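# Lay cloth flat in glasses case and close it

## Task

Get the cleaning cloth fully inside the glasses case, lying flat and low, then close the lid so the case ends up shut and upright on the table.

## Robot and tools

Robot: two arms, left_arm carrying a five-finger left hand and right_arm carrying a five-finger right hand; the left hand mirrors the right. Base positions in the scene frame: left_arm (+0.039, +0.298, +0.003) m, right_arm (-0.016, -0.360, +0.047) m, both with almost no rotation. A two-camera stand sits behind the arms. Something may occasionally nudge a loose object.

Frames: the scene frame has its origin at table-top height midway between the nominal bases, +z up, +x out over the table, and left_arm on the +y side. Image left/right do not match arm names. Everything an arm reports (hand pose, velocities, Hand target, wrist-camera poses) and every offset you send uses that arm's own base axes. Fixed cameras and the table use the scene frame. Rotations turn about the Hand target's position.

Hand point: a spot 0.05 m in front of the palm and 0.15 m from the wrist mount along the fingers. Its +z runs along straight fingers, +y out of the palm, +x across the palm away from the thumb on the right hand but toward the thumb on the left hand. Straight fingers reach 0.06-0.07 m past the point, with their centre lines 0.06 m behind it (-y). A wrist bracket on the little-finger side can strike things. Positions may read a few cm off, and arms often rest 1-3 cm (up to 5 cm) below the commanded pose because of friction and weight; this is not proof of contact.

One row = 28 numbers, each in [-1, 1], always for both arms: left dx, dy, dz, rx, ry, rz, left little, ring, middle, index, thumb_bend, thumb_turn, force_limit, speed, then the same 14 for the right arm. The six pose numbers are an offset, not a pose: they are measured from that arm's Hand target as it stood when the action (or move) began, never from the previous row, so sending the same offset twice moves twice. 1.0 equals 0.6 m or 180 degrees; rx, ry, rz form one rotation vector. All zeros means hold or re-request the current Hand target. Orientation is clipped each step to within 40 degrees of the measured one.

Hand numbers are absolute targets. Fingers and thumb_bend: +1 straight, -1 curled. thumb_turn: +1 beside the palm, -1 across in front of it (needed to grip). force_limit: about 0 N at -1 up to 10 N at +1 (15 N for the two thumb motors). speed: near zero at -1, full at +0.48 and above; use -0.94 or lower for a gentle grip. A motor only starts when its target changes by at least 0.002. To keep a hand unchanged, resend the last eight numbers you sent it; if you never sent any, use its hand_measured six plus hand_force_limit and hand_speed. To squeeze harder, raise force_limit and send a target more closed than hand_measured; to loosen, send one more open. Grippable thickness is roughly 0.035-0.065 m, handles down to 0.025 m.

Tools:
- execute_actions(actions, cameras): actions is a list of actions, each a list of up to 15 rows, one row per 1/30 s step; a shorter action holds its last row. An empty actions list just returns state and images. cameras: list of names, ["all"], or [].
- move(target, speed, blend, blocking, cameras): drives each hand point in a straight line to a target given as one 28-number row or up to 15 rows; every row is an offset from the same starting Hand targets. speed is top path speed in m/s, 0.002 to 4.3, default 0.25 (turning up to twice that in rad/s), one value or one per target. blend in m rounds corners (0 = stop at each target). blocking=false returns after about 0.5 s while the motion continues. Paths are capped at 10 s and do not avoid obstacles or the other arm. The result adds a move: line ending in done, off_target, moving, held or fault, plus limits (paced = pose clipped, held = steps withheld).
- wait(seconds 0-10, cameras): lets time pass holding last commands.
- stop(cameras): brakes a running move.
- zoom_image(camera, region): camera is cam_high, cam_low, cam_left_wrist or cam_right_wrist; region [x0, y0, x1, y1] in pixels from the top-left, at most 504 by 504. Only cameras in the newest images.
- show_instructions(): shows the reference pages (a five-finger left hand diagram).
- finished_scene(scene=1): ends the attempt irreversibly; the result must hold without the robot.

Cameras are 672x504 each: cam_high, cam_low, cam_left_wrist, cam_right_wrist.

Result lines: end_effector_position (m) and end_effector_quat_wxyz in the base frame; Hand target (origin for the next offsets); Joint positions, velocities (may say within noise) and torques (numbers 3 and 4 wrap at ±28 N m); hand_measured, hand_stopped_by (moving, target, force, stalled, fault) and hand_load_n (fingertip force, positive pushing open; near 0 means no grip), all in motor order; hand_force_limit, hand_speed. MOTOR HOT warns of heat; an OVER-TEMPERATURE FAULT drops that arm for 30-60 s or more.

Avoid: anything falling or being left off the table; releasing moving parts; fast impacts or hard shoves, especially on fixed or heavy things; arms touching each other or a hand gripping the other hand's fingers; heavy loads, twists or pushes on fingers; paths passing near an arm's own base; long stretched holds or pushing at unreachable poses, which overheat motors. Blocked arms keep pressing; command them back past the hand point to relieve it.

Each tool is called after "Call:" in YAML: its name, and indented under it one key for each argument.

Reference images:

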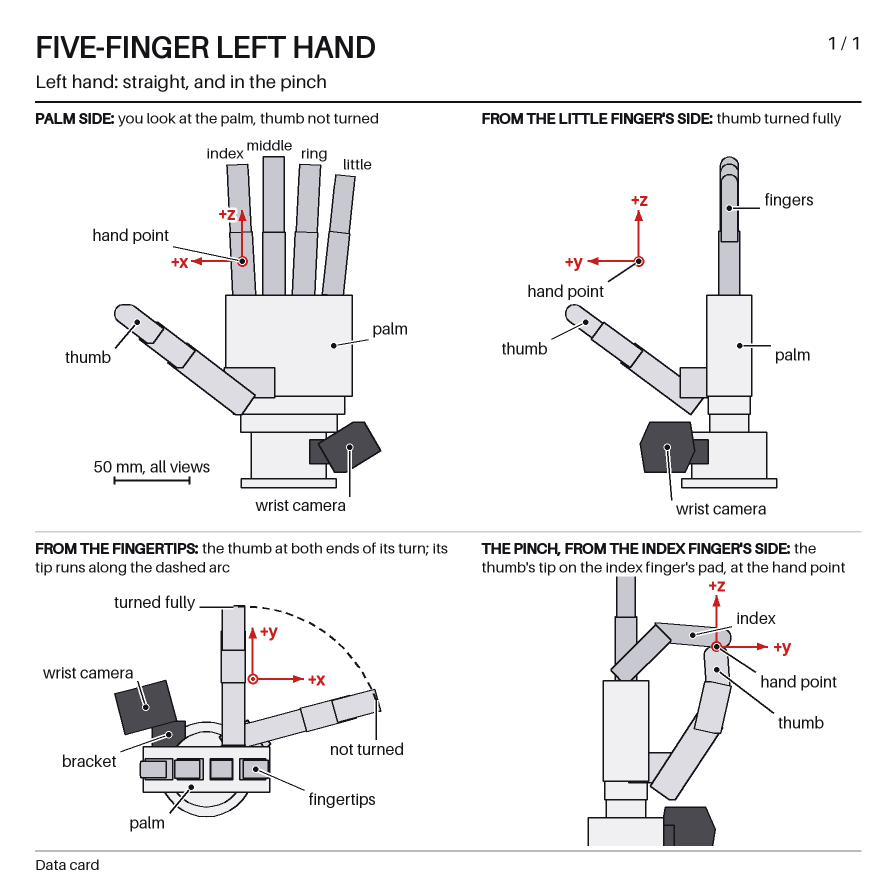

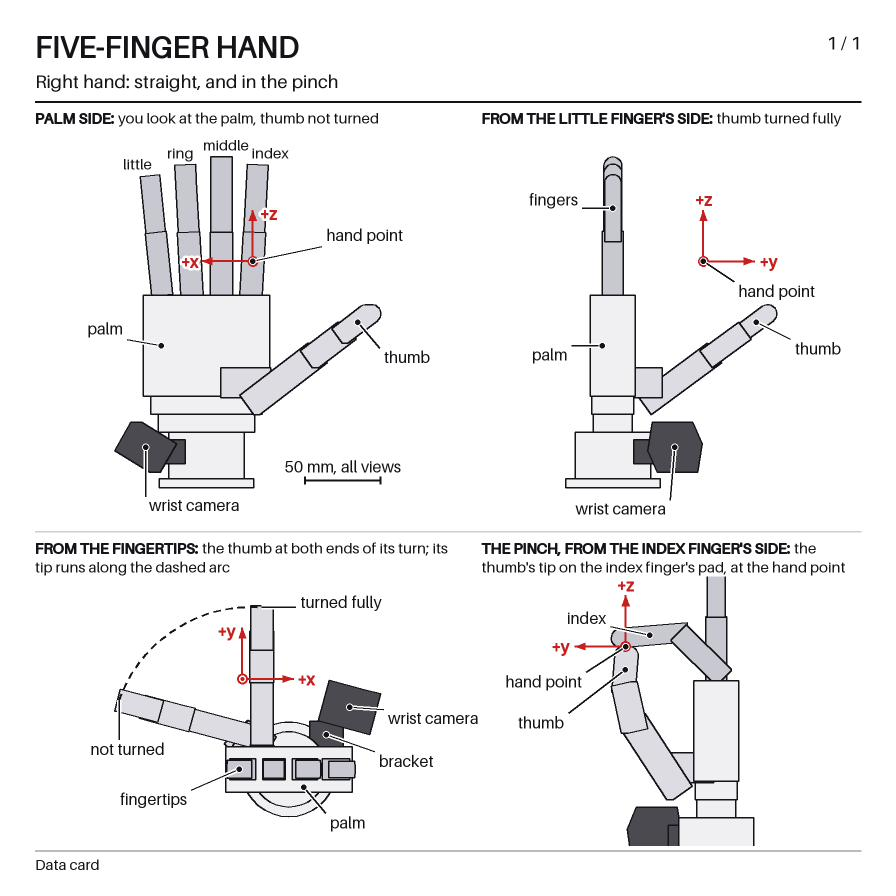

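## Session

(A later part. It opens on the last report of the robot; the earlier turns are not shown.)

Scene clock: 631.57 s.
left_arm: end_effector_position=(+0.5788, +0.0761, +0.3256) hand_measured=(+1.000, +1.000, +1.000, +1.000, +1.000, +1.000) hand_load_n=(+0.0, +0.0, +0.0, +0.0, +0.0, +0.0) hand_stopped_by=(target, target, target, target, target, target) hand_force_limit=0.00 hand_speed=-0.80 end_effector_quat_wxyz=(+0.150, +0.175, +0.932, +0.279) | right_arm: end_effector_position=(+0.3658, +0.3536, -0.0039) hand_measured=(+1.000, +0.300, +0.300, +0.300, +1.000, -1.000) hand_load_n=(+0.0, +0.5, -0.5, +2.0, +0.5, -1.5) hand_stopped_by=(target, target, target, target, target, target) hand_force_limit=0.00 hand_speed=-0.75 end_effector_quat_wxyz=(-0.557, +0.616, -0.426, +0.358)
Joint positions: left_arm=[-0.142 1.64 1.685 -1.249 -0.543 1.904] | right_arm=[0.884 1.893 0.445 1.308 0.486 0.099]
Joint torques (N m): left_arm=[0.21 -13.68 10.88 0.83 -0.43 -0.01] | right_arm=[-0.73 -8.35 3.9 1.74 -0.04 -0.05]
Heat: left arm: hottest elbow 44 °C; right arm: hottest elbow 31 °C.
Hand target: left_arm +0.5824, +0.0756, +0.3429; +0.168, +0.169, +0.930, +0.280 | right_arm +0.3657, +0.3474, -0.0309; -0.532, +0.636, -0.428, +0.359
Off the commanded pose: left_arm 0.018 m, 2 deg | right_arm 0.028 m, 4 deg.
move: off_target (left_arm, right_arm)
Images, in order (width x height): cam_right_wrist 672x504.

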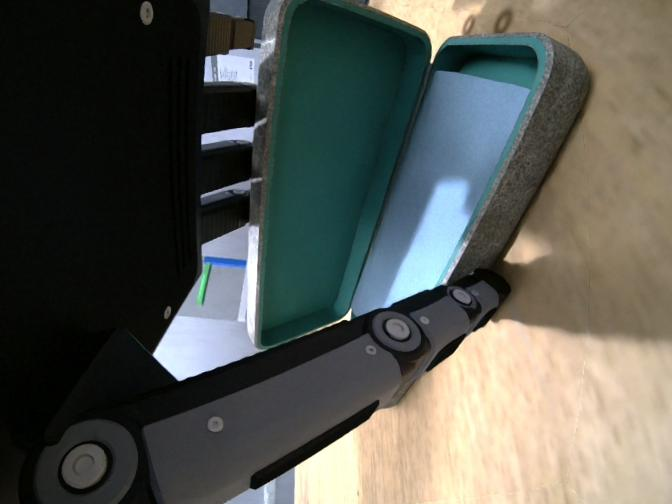

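Call:
move:
  target: [0,0,0,0,0,0,1,1,1,1,1,1,0,-0.8,0.0,0.0,-0.006,0,0,0,1,0.15,0.15,0.15,1,-1,0.1,-0.8]
  speed: 0.05
  cameras: ["cam_right_wrist","cam_low"]

Call:
zoom_image:
  camera: "cam_low"
  region: [280, 190, 370, 270]

Scene clock: 633.27 s.
left_arm: end_effector_position=(+0.5788, +0.0761, +0.3256) hand_measured=(+1.000, +1.000, +1.000, +1.000, +1.000, +1.000) hand_load_n=(+0.0, +0.0, +0.0, +0.0, +0.0, +0.0) hand_stopped_by=(target, target, target, target, target, target) hand_force_limit=0.00 hand_speed=-0.80 end_effector_quat_wxyz=(+0.150, +0.175, +0.932, +0.279) | right_arm: end_effector_position=(+0.3671, +0.3548, -0.0026) hand_measured=(+1.000, +0.230, +0.266, +0.248, +1.000, -1.000) hand_load_n=(+0.0, +7.5, +0.0, +1.5, +1.0, +0.5) hand_stopped_by=(target, force, force, force, target, target) hand_force_limit=0.10 hand_speed=-0.80 end_effector_quat_wxyz=(-0.561, +0.612, -0.426, +0.359)
Joint positions: left_arm=[-0.142 1.64 1.685 -1.249 -0.543 1.904] | right_arm=[0.884 1.901 0.447 1.327 0.486 0.098]
Joint torques (N m): left_arm=[0.21 -13.68 10.89 0.83 -0.43 -0.02] | right_arm=[-0.56 -8.23 3.71 1.43 -0.05 -0.02]
Heat: left arm: hottest elbow 44 °C; right arm: hottest elbow 31 °C.
Hand target: left_arm +0.5824, +0.0756, +0.3429; +0.168, +0.169, +0.930, +0.280 | right_arm +0.3657, +0.3474, -0.0345; -0.532, +0.636, -0.428, +0.359
Off the commanded pose: left_arm 0.018 m, 2 deg | right_arm 0.033 m, 4 deg.
move: off_target (left_arm, right_arm)
Images, in order (width x height): cam_low 672x504, cam_right_wrist 672x504.

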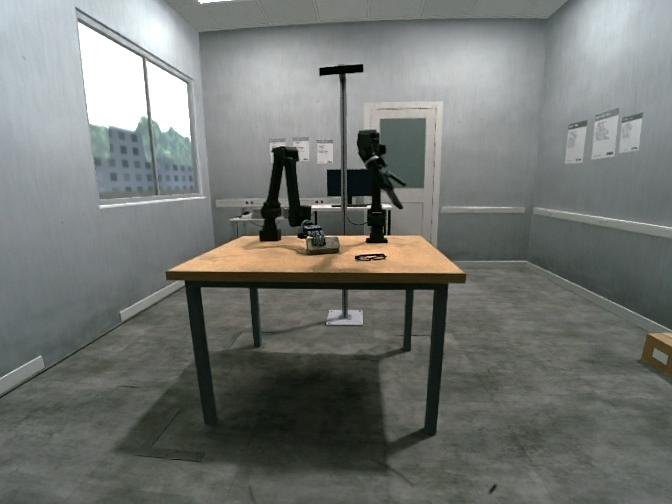

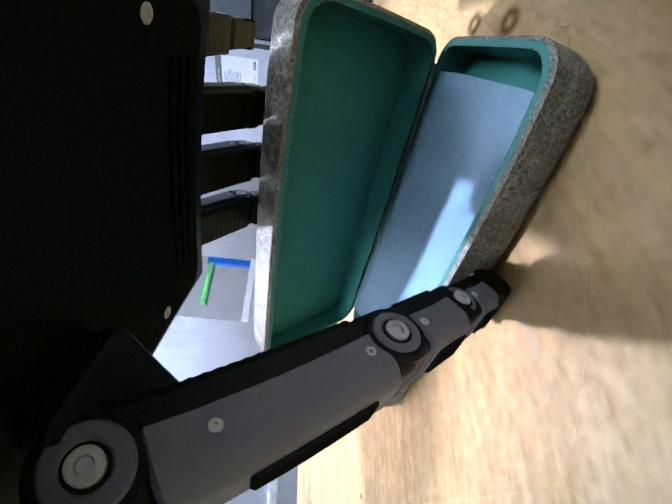

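Scaled by 5.600 from the camera's 672x504 image, which has a finer 960x720 frame.

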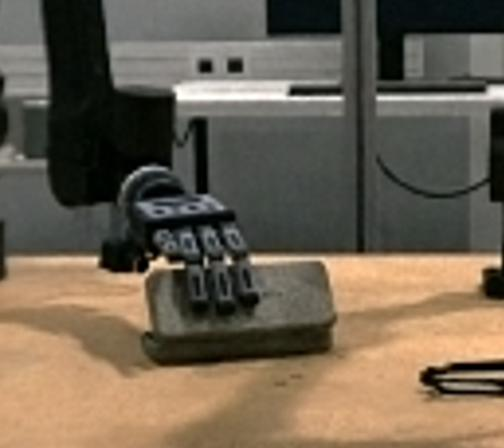

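Call:
zoom_image:
  camera: "cam_right_wrist"
  region: [180, 0, 600, 420]

Scaled by 1.200 from the camera's 672x504 image, which has a finer 960x720 frame.

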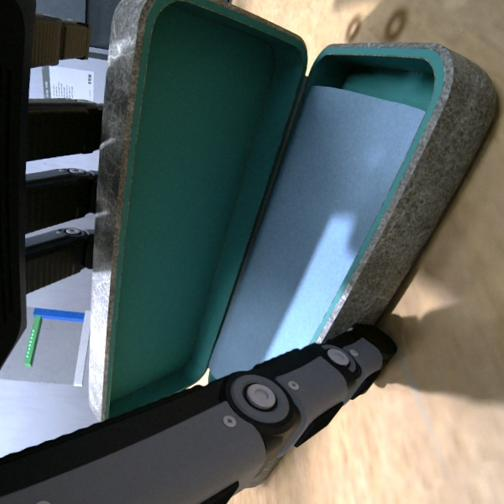

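Call:
move:
  target: [0,0,0,0,0,0,1,1,1,1,1,1,0,-0.8,0.0,0.0,0.0,0,0,0,1,0.1,0.1,0.1,1,-1,0.3,-0.85]
  speed: 0.05
  cameras: ["cam_right_wrist","cam_low"]

Call:
zoom_image:
  camera: "cam_low"
  region: [280, 190, 370, 270]

Scene clock: 645.27 s.
left_arm: end_effector_position=(+0.5788, +0.0761, +0.3256) hand_measured=(+1.000, +1.000, +1.000, +1.000, +1.000, +1.000) hand_load_n=(+0.0, +0.0, +0.0, +0.0, +0.0, +0.0) hand_stopped_by=(target, target, target, target, target, target) hand_force_limit=0.00 hand_speed=-0.80 end_effector_quat_wxyz=(+0.150, +0.175, +0.932, +0.279) | right_arm: end_effector_position=(+0.3678, +0.3556, -0.0022) hand_measured=(+1.000, +0.230, +0.228, +0.210, +1.000, -1.000) hand_load_n=(+0.0, +0.0, +6.5, +6.0, +2.0, -2.5) hand_stopped_by=(target, force, force, force, target, target) hand_force_limit=0.30 hand_speed=-0.85 end_effector_quat_wxyz=(-0.563, +0.611, -0.425, +0.359)
Joint positions: left_arm=[-0.142 1.64 1.685 -1.249 -0.543 1.904] | right_arm=[0.884 1.904 0.45 1.33 0.486 0.098]
Joint torques (N m): left_arm=[0.21 -13.68 10.89 0.83 -0.43 -0.02] | right_arm=[-1.14 -8.12 3.58 1.29 -0.11 -0.01]
Heat: left arm: hottest elbow 44 °C; right arm: hottest elbow 30 °C.
Hand target: left_arm +0.5824, +0.0756, +0.3429; +0.168, +0.169, +0.930, +0.280 | right_arm +0.3657, +0.3475, -0.0345; -0.533, +0.636, -0.428, +0.359
Off the commanded pose: left_arm 0.018 m, 2 deg | right_arm 0.033 m, 4 deg.
move: off_target (left_arm, right_arm)
Images, in order (width x height): cam_low 672x504, cam_right_wrist 672x504.

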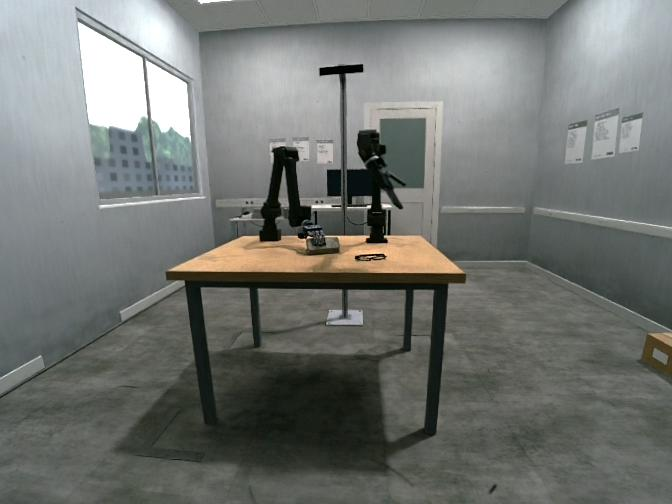

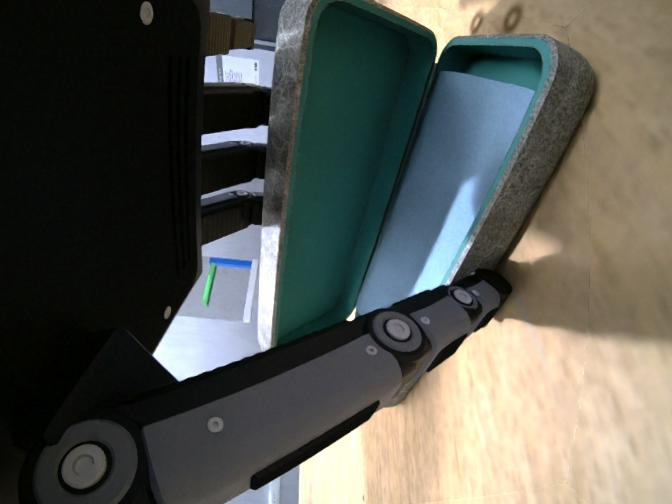

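Scaled by 5.600 from the camera's 672x504 image, which has a finer 960x720 frame.

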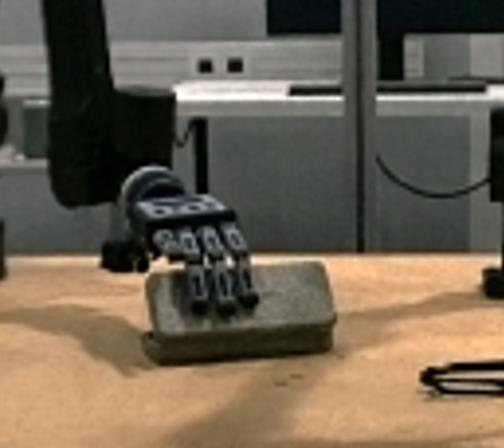

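Call:
move:
  target:
    - [0,0,0,0,0,0,1,1,1,1,1,1,0,-0.8,0.0035,0.0135,0.0538,0,0,0,1,1,1,1,1,-1,0,-0.4]
    - [0,0,0,0,0,0,1,1,1,1,1,1,0,-0.8,0.0,0.0083,0.1492,0,0,0,1,1,1,1,1,-1,0,-0.4]
    - [0,0,0,0,0,0,1,1,1,1,1,1,0,-0.8,-0.0495,0.0392,0.1492,-0.0402,0.1022,-0.006,1,1,1,1,1,1,0,-0.2]
    - [0,0,0,0,0,0,1,1,1,1,1,1,0,-0.8,-0.0495,0.0392,0.0975,-0.0402,0.1022,-0.006,1,1,1,1,1,1,0,-0.2]
  speed: [0.05,0.07,0.1,0.08]
  blend: [0,0.005,0.0,0]
  cameras: ["cam_high","cam_low","cam_right_wrist"]

Call:
zoom_image:
  camera: "cam_low"
  region: [280, 190, 370, 270]

Scene clock: 661.97 s.
left_arm: end_effector_position=(+0.5788, +0.0761, +0.3256) hand_measured=(+1.000, +1.000, +1.000, +1.000, +1.000, +1.000) hand_load_n=(+0.0, +0.0, +0.0, +0.0, +0.0, +0.0) hand_stopped_by=(target, target, target, target, target, target) hand_force_limit=0.00 hand_speed=-0.80 end_effector_quat_wxyz=(+0.150, +0.175, +0.932, +0.279) | right_arm: end_effector_position=(+0.3339, +0.3609, +0.0210) hand_measured=(+1.000, +1.000, +1.000, +1.000, +1.000, +1.000) hand_load_n=(+0.0, +0.0, +0.0, +0.0, +0.0, +0.0) hand_stopped_by=(target, target, target, target, target, target) hand_force_limit=0.00 hand_speed=-0.20 end_effector_quat_wxyz=(-0.402, +0.718, -0.491, +0.287)
Joint positions: left_arm=[-0.142 1.64 1.685 -1.249 -0.543 1.904] | right_arm=[0.925 1.492 0.597 0.278 0.485 0.299]
Joint torques (N m): left_arm=[0.21 -13.68 10.89 0.83 -0.43 -0.02] | right_arm=[0.26 -10.29 9.37 3.28 0.08 0.1]
Heat: left arm: hottest elbow 44 °C; right arm: hottest elbow 31 °C.
Hand target: left_arm +0.5824, +0.0756, +0.3429; +0.168, +0.169, +0.930, +0.280 | right_arm +0.3360, +0.3710, +0.0239; -0.413, +0.713, -0.490, +0.284
Off the commanded pose: left_arm 0.018 m, 2 deg | right_arm 0.011 m, 1 deg.
move: off_target (left_arm, right_arm); target 3's new numbers were sent with right_arm's hand 0.025 m and 2 deg from that target
Images, in order (width x height): cam_high 672x504, cam_low 672x504, cam_right_wrist 672x504.

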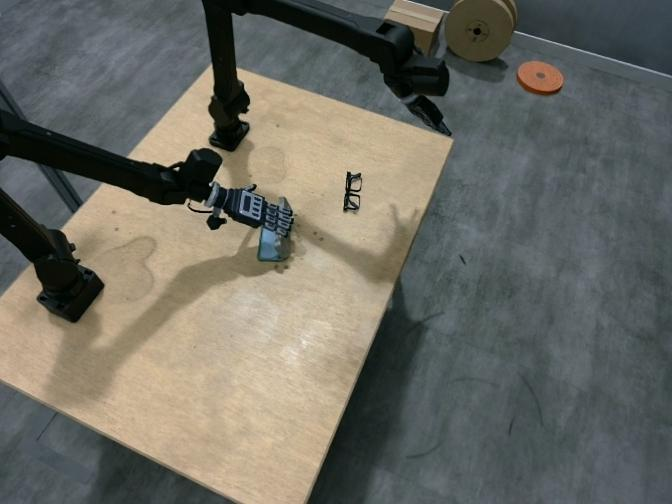

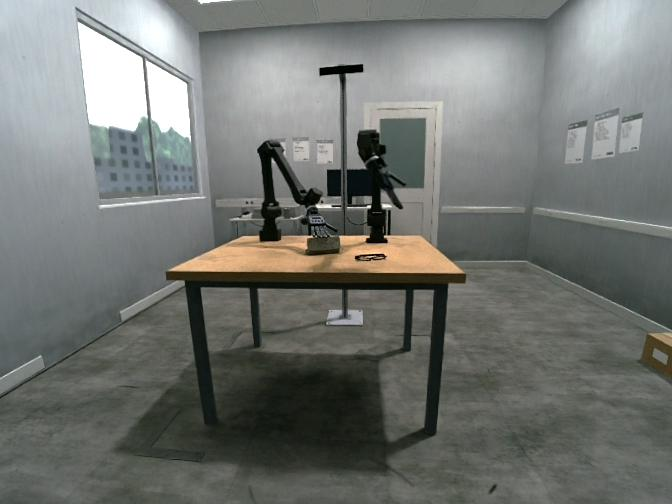

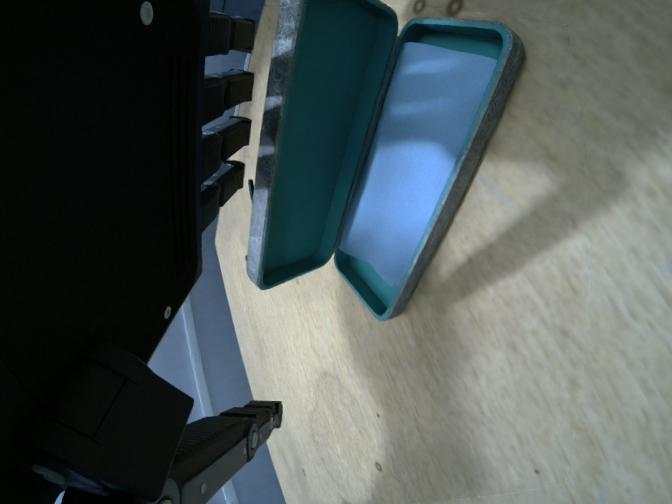

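Scaled by 5.600 from the camera's 672x504 image, which has a finer 960x720 frame.

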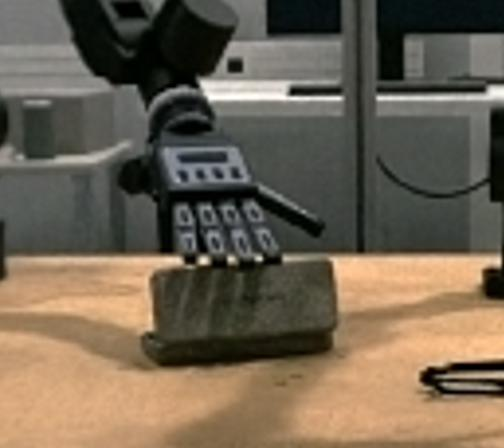

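Call:
move:
  target: [0,0,0,0,0,0,1,1,1,1,1,1,0,-0.8,0.0,0.0,-0.033,0,0,0,1,1,1,1,1,1,0,-0.2]
  speed: 0.05
  cameras: ["cam_low","cam_right_wrist"]

Scene clock: 670.07 s.
left_arm: end_effector_position=(+0.5788, +0.0761, +0.3256) hand_measured=(+1.000, +1.000, +1.000, +1.000, +1.000, +1.000) hand_load_n=(+0.0, +0.0, +0.0, +0.0, +0.0, +0.0) hand_stopped_by=(target, target, target, target, target, target) hand_force_limit=0.00 hand_speed=-0.80 end_effector_quat_wxyz=(+0.150, +0.175, +0.932, +0.279) | right_arm: end_effector_position=(+0.3383, +0.3668, +0.0078) hand_measured=(+1.000, +1.000, +1.000, +1.000, +1.000, +1.000) hand_load_n=(+0.0, +0.0, +0.0, +0.0, +0.0, +0.0) hand_stopped_by=(target, target, target, target, target, target) hand_force_limit=0.00 hand_speed=-0.20 end_effector_quat_wxyz=(-0.409, +0.714, -0.491, +0.287)
Joint positions: left_arm=[-0.142 1.64 1.685 -1.249 -0.543 1.904] | right_arm=[0.925 1.549 0.597 0.35 0.485 0.299]
Joint torques (N m): left_arm=[0.21 -13.68 10.89 0.83 -0.43 -0.02] | right_arm=[0.03 -10.05 7.56 3.4 0.08 0.09]
Heat: left arm: hottest elbow 44 °C; right arm: hottest elbow 31 °C.
Hand target: left_arm +0.5824, +0.0756, +0.3429; +0.168, +0.169, +0.930, +0.280 | right_arm +0.3360, +0.3710, +0.0041; -0.413, +0.713, -0.490, +0.284
Off the commanded pose: left_arm 0.018 m, 2 deg | right_arm 0.006 m, 1 deg.
move: off_target (left_arm)
Images, in order (width x height): cam_low 672x504, cam_right_wrist 672x504.

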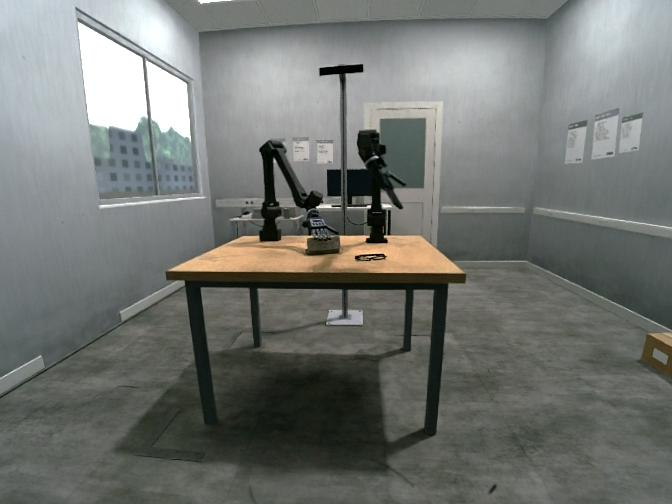

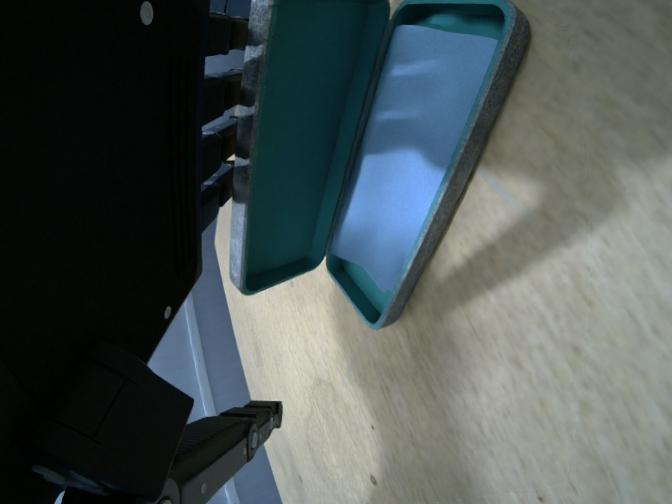

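Call:
move:
  target: [0,0,0,0,0,0,1,1,1,1,1,1,0,-0.8,-0.0155,-0.0063,-0.05,0,0,0,1,1,1,1,1,1,0,-0.2]
  speed: 0.05
  cameras: ["cam_low","cam_right_wrist"]

Call:
zoom_image:
  camera: "cam_low"
  region: [280, 190, 370, 270]

Scene clock: 672.73 s.
left_arm: end_effector_position=(+0.5788, +0.0761, +0.3256) hand_measured=(+1.000, +1.000, +1.000, +1.000, +1.000, +1.000) hand_load_n=(+0.0, +0.0, +0.0, +0.0, +0.0, +0.0) hand_stopped_by=(target, target, target, target, target, target) hand_force_limit=0.00 hand_speed=-0.80 end_effector_quat_wxyz=(+0.150, +0.175, +0.932, +0.279) | right_arm: end_effector_position=(+0.3414, +0.3734, +0.0007) hand_measured=(+1.000, +1.000, +1.000, +1.000, +1.000, +1.000) hand_load_n=(+0.0, +0.0, +0.0, +0.0, +0.0, +0.0) hand_stopped_by=(target, target, target, target, target, target) hand_force_limit=0.00 hand_speed=-0.20 end_effector_quat_wxyz=(-0.433, +0.697, -0.490, +0.293)
Joint positions: left_arm=[-0.142 1.64 1.685 -1.249 -0.543 1.904] | right_arm=[0.934 1.602 0.576 0.484 0.502 0.301]
Joint torques (N m): left_arm=[0.21 -13.68 10.89 0.83 -0.44 -0.02] | right_arm=[0.32 -8.47 5.48 2.48 -0.09 0.17]
Heat: left arm: hottest elbow 44 °C; right arm: hottest elbow 31 °C.
Hand target: left_arm +0.5824, +0.0756, +0.3429; +0.168, +0.169, +0.930, +0.280 | right_arm +0.3267, +0.3672, -0.0259; -0.413, +0.713, -0.490, +0.284
Off the commanded pose: left_arm 0.018 m, 2 deg | right_arm 0.031 m, 3 deg.
move: off_target (left_arm, right_arm)
Images, in order (width x height): cam_low 672x504, cam_right_wrist 672x504.

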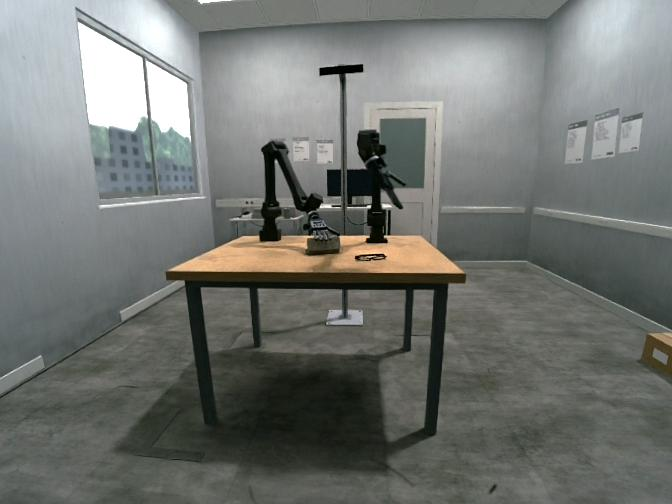

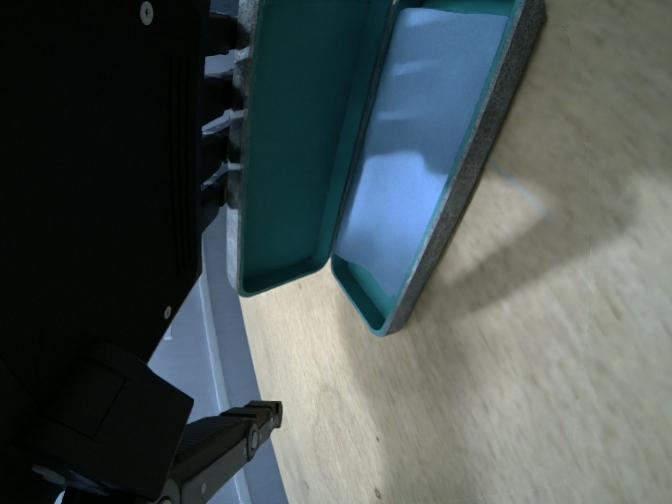

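Scaled by 5.600 from the camera's 672x504 image, which has a finer 960x720 frame.

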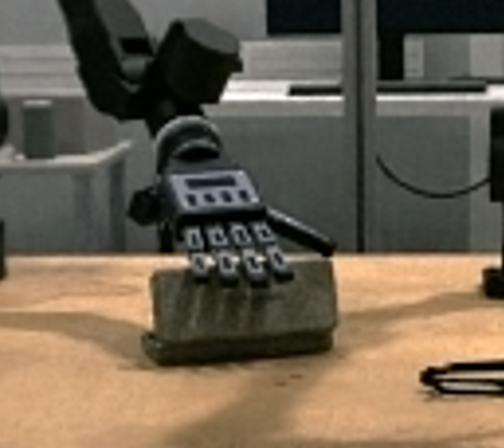

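Call:
move:
  target: [0,0,0,0,0,0,1,1,1,1,1,1,0,-0.8,-0.0545,-0.0350,-0.01,0,0,0,1,1,1,1,1,1,0,-0.2]
  speed: 0.05
  cameras: ["cam_low","cam_right_wrist"]

Call:
zoom_image:
  camera: "cam_low"
  region: [280, 190, 370, 270]

Scene clock: 677.27 s.
left_arm: end_effector_position=(+0.5788, +0.0761, +0.3256) hand_measured=(+1.000, +1.000, +1.000, +1.000, +1.000, +1.000) hand_load_n=(+0.0, +0.0, +0.0, +0.0, +0.0, +0.0) hand_stopped_by=(target, target, target, target, target, target) hand_force_limit=0.00 hand_speed=-0.80 end_effector_quat_wxyz=(+0.150, +0.175, +0.932, +0.279) | right_arm: end_effector_position=(+0.3128, +0.3606, -0.0045) hand_measured=(+1.000, +1.000, +1.000, +1.000, +1.000, +1.000) hand_load_n=(-0.5, +0.0, +0.0, +0.0, +0.0, +0.0) hand_stopped_by=(target, target, target, target, target, target) hand_force_limit=0.00 hand_speed=-0.20 end_effector_quat_wxyz=(-0.440, +0.694, -0.490, +0.292)
Joint positions: left_arm=[-0.142 1.64 1.685 -1.249 -0.543 1.904] | right_arm=[0.979 1.57 0.492 0.538 0.538 0.328]
Joint torques (N m): left_arm=[0.21 -13.68 10.89 0.83 -0.43 -0.02] | right_arm=[0.85 -9.05 3.6 1.62 -0.01 0.19]
Heat: left arm: hottest elbow 44 °C; right arm: hottest elbow 31 °C.
Hand target: left_arm +0.5824, +0.0756, +0.3429; +0.168, +0.169, +0.930, +0.280 | right_arm +0.2940, +0.3462, -0.0319; -0.413, +0.713, -0.490, +0.284
Off the commanded pose: left_arm 0.018 m, 2 deg | right_arm 0.036 m, 4 deg.
move: off_target (left_arm, right_arm)
Images, in order (width x height): cam_low 672x504, cam_right_wrist 672x504.

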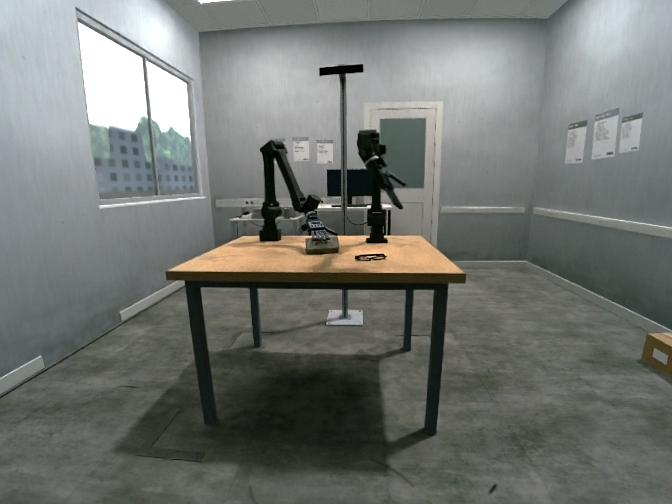

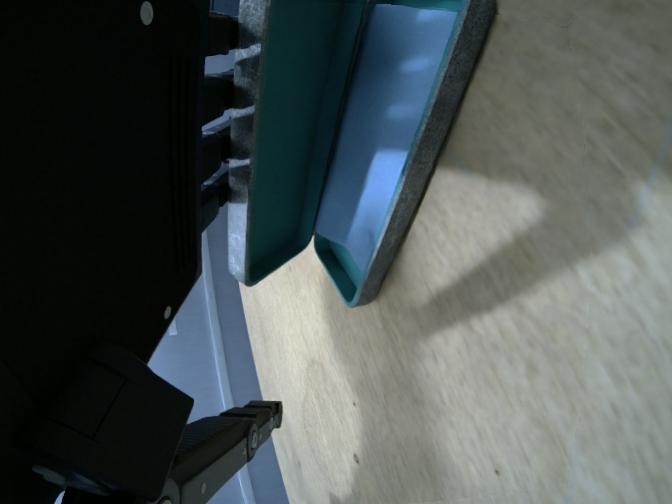

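Scaled by 5.600 from the camera's 672x504 image, which has a finer 960x720 frame.

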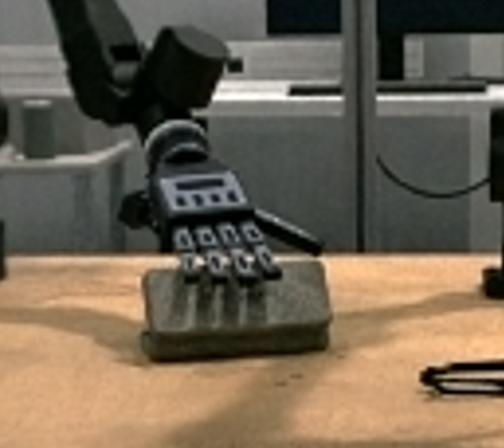

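Call:
move:
  target: [0,0,0,0,0,0,1,1,1,1,1,1,0,-0.8,-0.0250,-0.0100,-0.025,0,0,0,1,1,1,1,1,1,0,-0.2]
  speed: 0.05
  cameras: ["cam_low","cam_right_wrist"]

Call:
zoom_image:
  camera: "cam_low"
  region: [280, 190, 370, 270]

Scene clock: 679.23 s.
left_arm: end_effector_position=(+0.5788, +0.0761, +0.3256) hand_measured=(+1.000, +1.000, +1.000, +1.000, +1.000, +1.000) hand_load_n=(+0.0, +0.0, +0.0, +0.0, +0.0, +0.0) hand_stopped_by=(target, target, target, target, target, target) hand_force_limit=0.00 hand_speed=-0.80 end_effector_quat_wxyz=(+0.150, +0.175, +0.932, +0.279) | right_arm: end_effector_position=(+0.3006, +0.3567, -0.0084) hand_measured=(+1.000, +1.000, +1.000, +1.000, +1.000, +1.000) hand_load_n=(+0.5, +0.5, +0.0, +0.0, +0.0, +0.0) hand_stopped_by=(target, target, target, target, target, target) hand_force_limit=0.00 hand_speed=-0.20 end_effector_quat_wxyz=(-0.450, +0.686, -0.491, +0.293)
Joint positions: left_arm=[-0.142 1.64 1.685 -1.249 -0.543 1.904] | right_arm=[1.006 1.576 0.451 0.601 0.566 0.345]
Joint torques (N m): left_arm=[0.21 -13.74 10.91 0.83 -0.43 -0.02] | right_arm=[1.08 -6.12 3.04 1.48 -0.15 0.24]
Heat: left arm: hottest elbow 44 °C; right arm: hottest elbow 31 °C.
Hand target: left_arm +0.5824, +0.0756, +0.3429; +0.168, +0.169, +0.930, +0.280 | right_arm +0.2790, +0.3402, -0.0468; -0.413, +0.713, -0.490, +0.284
Off the commanded pose: left_arm 0.018 m, 2 deg | right_arm 0.047 m, 5 deg.
move: off_target (left_arm, right_arm)
Images, in order (width x height): cam_low 672x504, cam_right_wrist 672x504.

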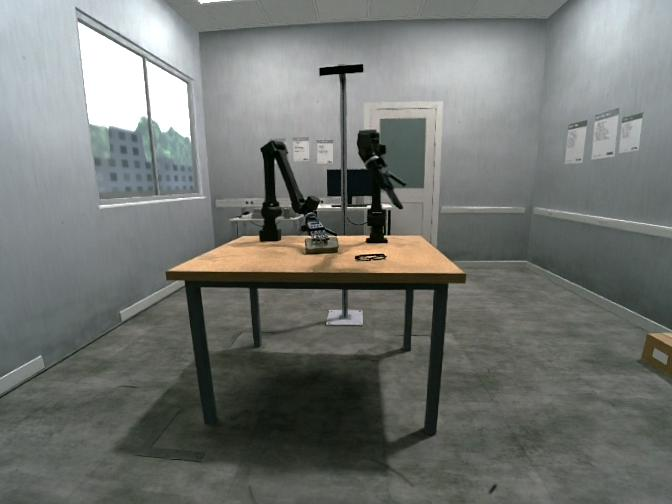

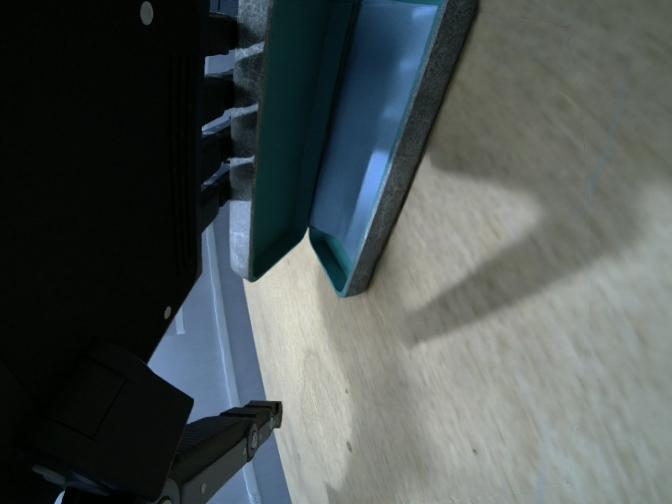

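Scaled by 5.600 from the camera's 672x504 image, which has a finer 960x720 frame.

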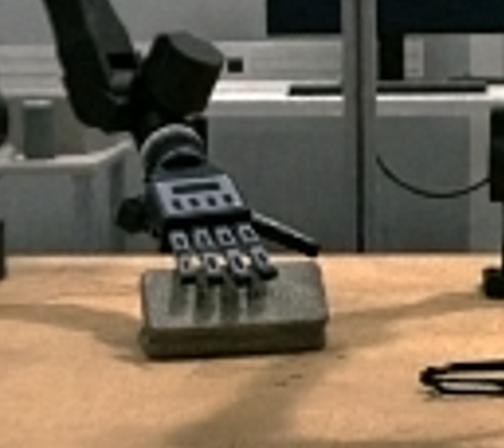

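Call:
move:
  target: [0,0,0,0,0,0,1,1,1,1,1,1,0,-0.8,-0.0250,-0.0100,-0.017,0,0,0,1,1,1,1,1,1,0,-0.2]
  speed: 0.05
  cameras: ["cam_low","cam_right_wrist"]

Call:
zoom_image:
  camera: "cam_low"
  region: [280, 190, 370, 270]

Scene clock: 681.60 s.
left_arm: end_effector_position=(+0.5788, +0.0761, +0.3256) hand_measured=(+1.000, +1.000, +1.000, +1.000, +1.000, +1.000) hand_load_n=(+0.0, +0.0, +0.0, +0.0, +0.0, +0.0) hand_stopped_by=(target, target, target, target, target, target) hand_force_limit=0.00 hand_speed=-0.80 end_effector_quat_wxyz=(+0.150, +0.175, +0.932, +0.279) | right_arm: end_effector_position=(+0.2765, +0.3445, -0.0338) hand_measured=(+1.000, +1.000, +1.000, +1.000, +1.000, +1.000) hand_load_n=(+0.0, +0.0, +0.5, +0.0, +0.0, -0.5) hand_stopped_by=(target, target, target, target, target, target) hand_force_limit=0.00 hand_speed=-0.20 end_effector_quat_wxyz=(-0.436, +0.695, -0.493, +0.289)
Joint positions: left_arm=[-0.142 1.64 1.685 -1.249 -0.543 1.904] | right_arm=[1.046 1.617 0.402 0.638 0.592 0.381]
Joint torques (N m): left_arm=[0.21 -13.68 10.88 0.83 -0.43 -0.02] | right_arm=[0.5 -7.59 3.9 1.99 -0.1 0.11]
Heat: left arm: hottest elbow 44 °C; right arm: hottest elbow 31 °C.
Hand target: left_arm +0.5824, +0.0756, +0.3429; +0.168, +0.169, +0.930, +0.280 | right_arm +0.2641, +0.3342, -0.0571; -0.413, +0.713, -0.490, +0.284
Off the commanded pose: left_arm 0.018 m, 2 deg | right_arm 0.028 m, 3 deg.
move: off_target (left_arm, right_arm)
Images, in order (width x height): cam_low 672x504, cam_right_wrist 672x504.

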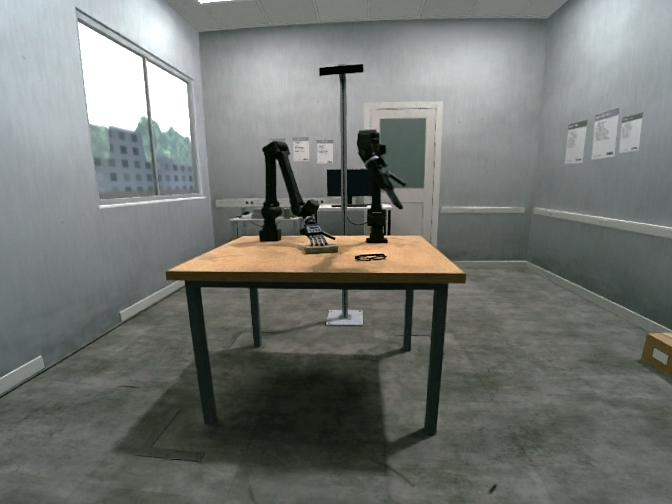

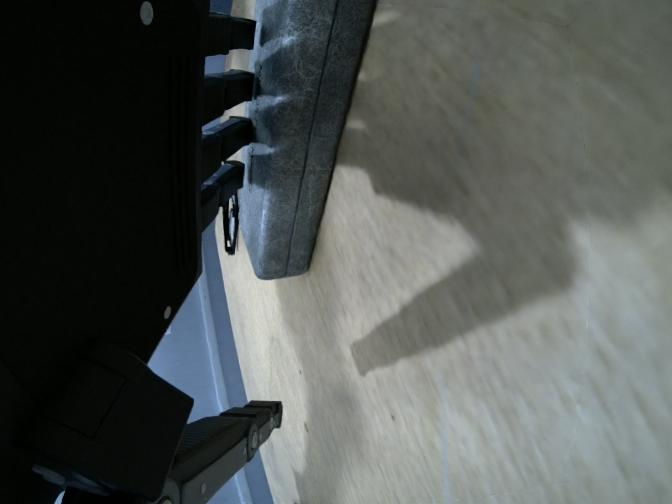

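Scaled by 5.600 from the camera's 672x504 image, which has a finer 960x720 frame.

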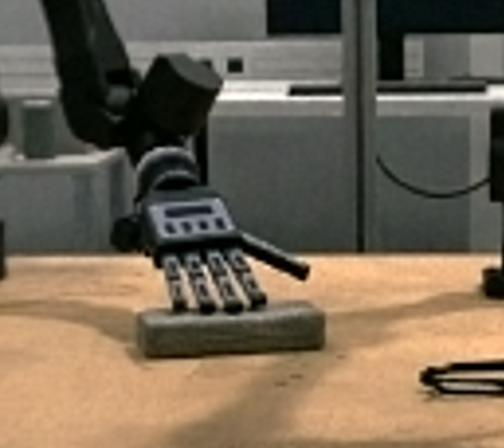

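Call:
move:
  target:
    - [0,0,0,0,0,0,1,1,1,1,1,1,0,-0.8,0.0207,0.0172,0.055,0,0,0,1,1,1,1,1,1,0,-0.2]
    - [0,0,0,0,0,0,1,1,1,1,1,1,0,-0.8,0.0207,0.0172,0.20,0,0,0,1,1,1,1,1,1,0,-0.2]
  speed: [0.05,0.08]
  blend: [0.005,0]
  cameras: ["all"]

Call:
zoom_image:
  camera: "cam_low"
  region: [280, 190, 370, 270]

Call:
zoom_image:
  camera: "cam_right_wrist"
  region: [230, 0, 530, 300]

Scene clock: 685.63 s.
left_arm: end_effector_position=(+0.5788, +0.0761, +0.3256) hand_measured=(+1.000, +1.000, +1.000, +1.000, +1.000, +1.000) hand_load_n=(+0.0, +0.0, +0.0, +0.0, +0.0, +0.0) hand_stopped_by=(target, target, target, target, target, target) hand_force_limit=0.00 hand_speed=-0.80 end_effector_quat_wxyz=(+0.150, +0.175, +0.932, +0.279) | right_arm: end_effector_position=(+0.2665, +0.3326, +0.0469) hand_measured=(+1.000, +1.000, +1.000, +1.000, +1.000, +1.000) hand_load_n=(+0.0, +0.0, +0.0, +0.0, +0.0, +0.0) hand_stopped_by=(target, target, target, target, target, target) hand_force_limit=0.00 hand_speed=-0.20 end_effector_quat_wxyz=(-0.402, +0.720, -0.490, +0.283)
Joint positions: left_arm=[-0.142 1.64 1.685 -1.249 -0.543 1.904] | right_arm=[1.043 1.248 0.475 0.114 0.571 0.381]
Joint torques (N m): left_arm=[0.15 -13.68 10.91 0.83 -0.43 -0.02] | right_arm=[-0.79 -8.29 12.72 1.78 0.15 -0.02]
Heat: left arm: hottest elbow 44 °C; right arm: hottest elbow 31 °C.
Hand target: left_arm +0.5824, +0.0756, +0.3429; +0.168, +0.169, +0.930, +0.280 | right_arm +0.2766, +0.3445, +0.0630; -0.413, +0.713, -0.490, +0.284
Off the commanded pose: left_arm 0.018 m, 2 deg | right_arm 0.022 m, 1 deg.
move: off_target (left_arm, right_arm)

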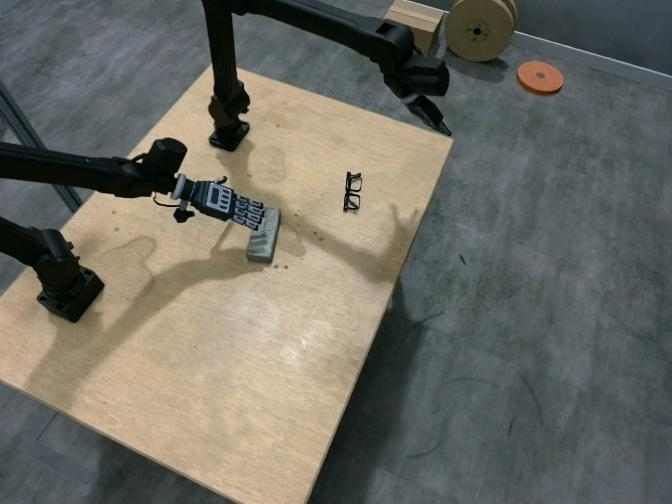

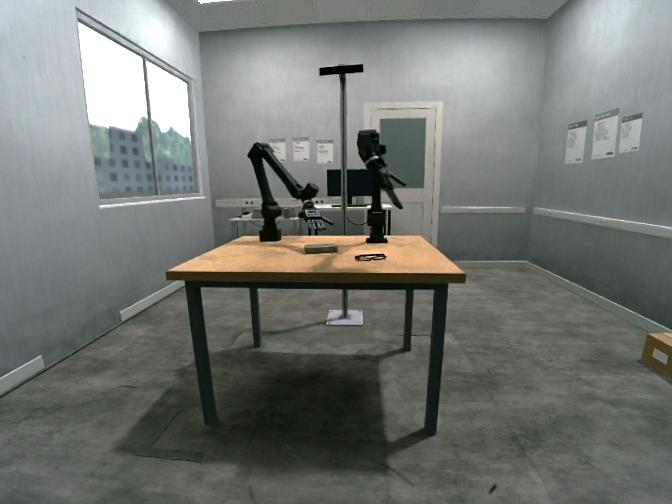

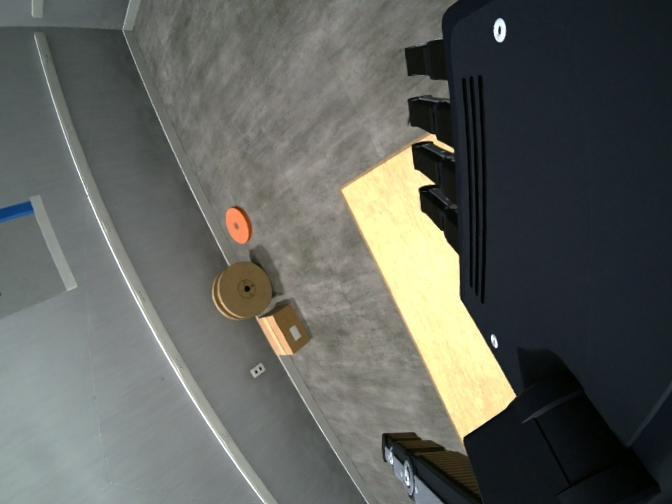

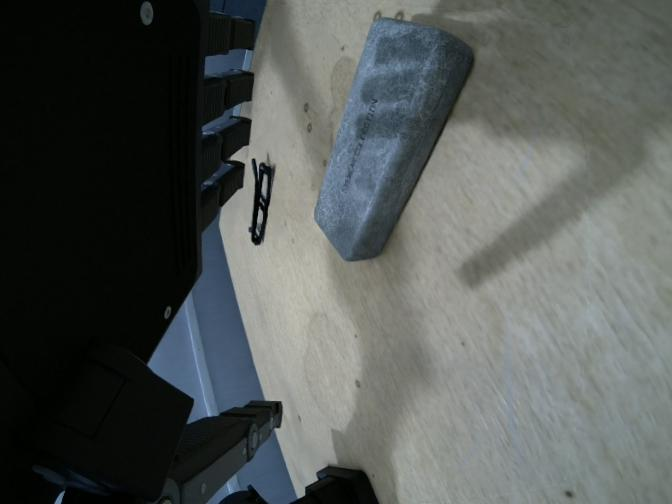

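Scaled by 5.600 from the camera's 672x504 image, which has a finer 960x720 frame.

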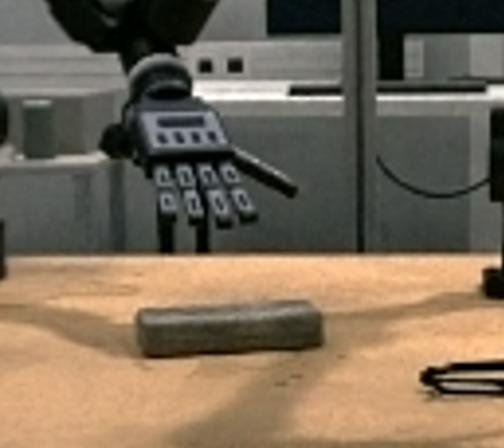

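Scaled by 1.680 from the camera's 672x504 image, which has a finer 960x720 frame.

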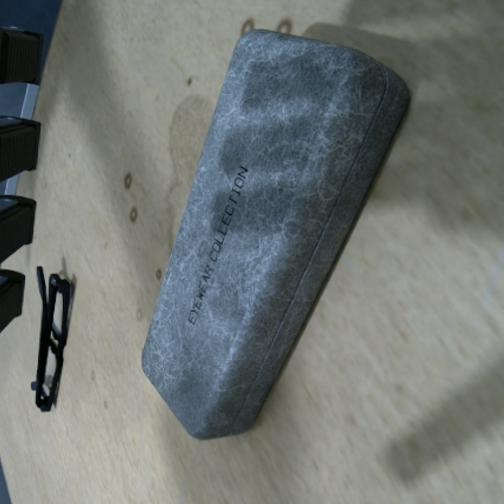

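Call:
zoom_image:
  camera: "cam_right_wrist"
  region: [310, 10, 480, 180]

Call:
zoom_image:
  camera: "cam_right_wrist"
  region: [310, 120, 450, 270]

Call:
zoom_image:
  camera: "cam_high"
  region: [220, 180, 310, 280]

Scaled by 2.965 from the camera's 672x504 image, which has a finer 960x720 frame.

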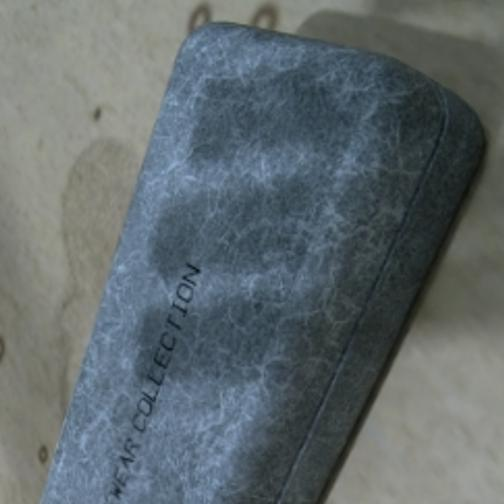

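Scaled by 3.360 from the camera's 672x504 image, which has a finer 960x720 frame.

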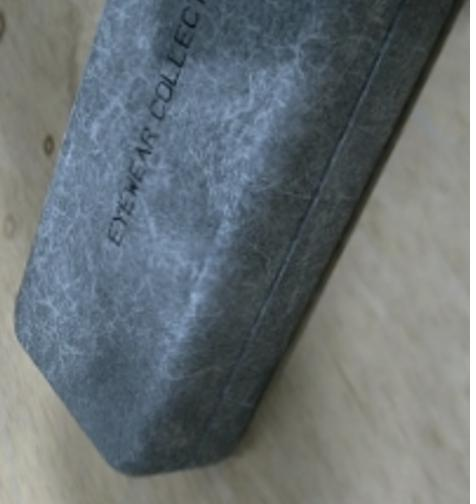

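Scaled by 5.040 from the camera's 672x504 image, which has a finer 960x720 frame.

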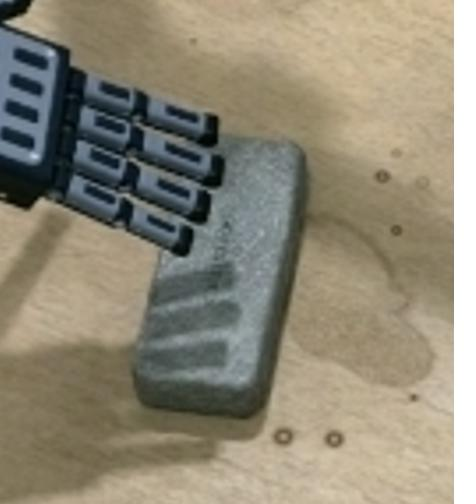

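Call:
finished_scene:

The scene is finished: the task was done.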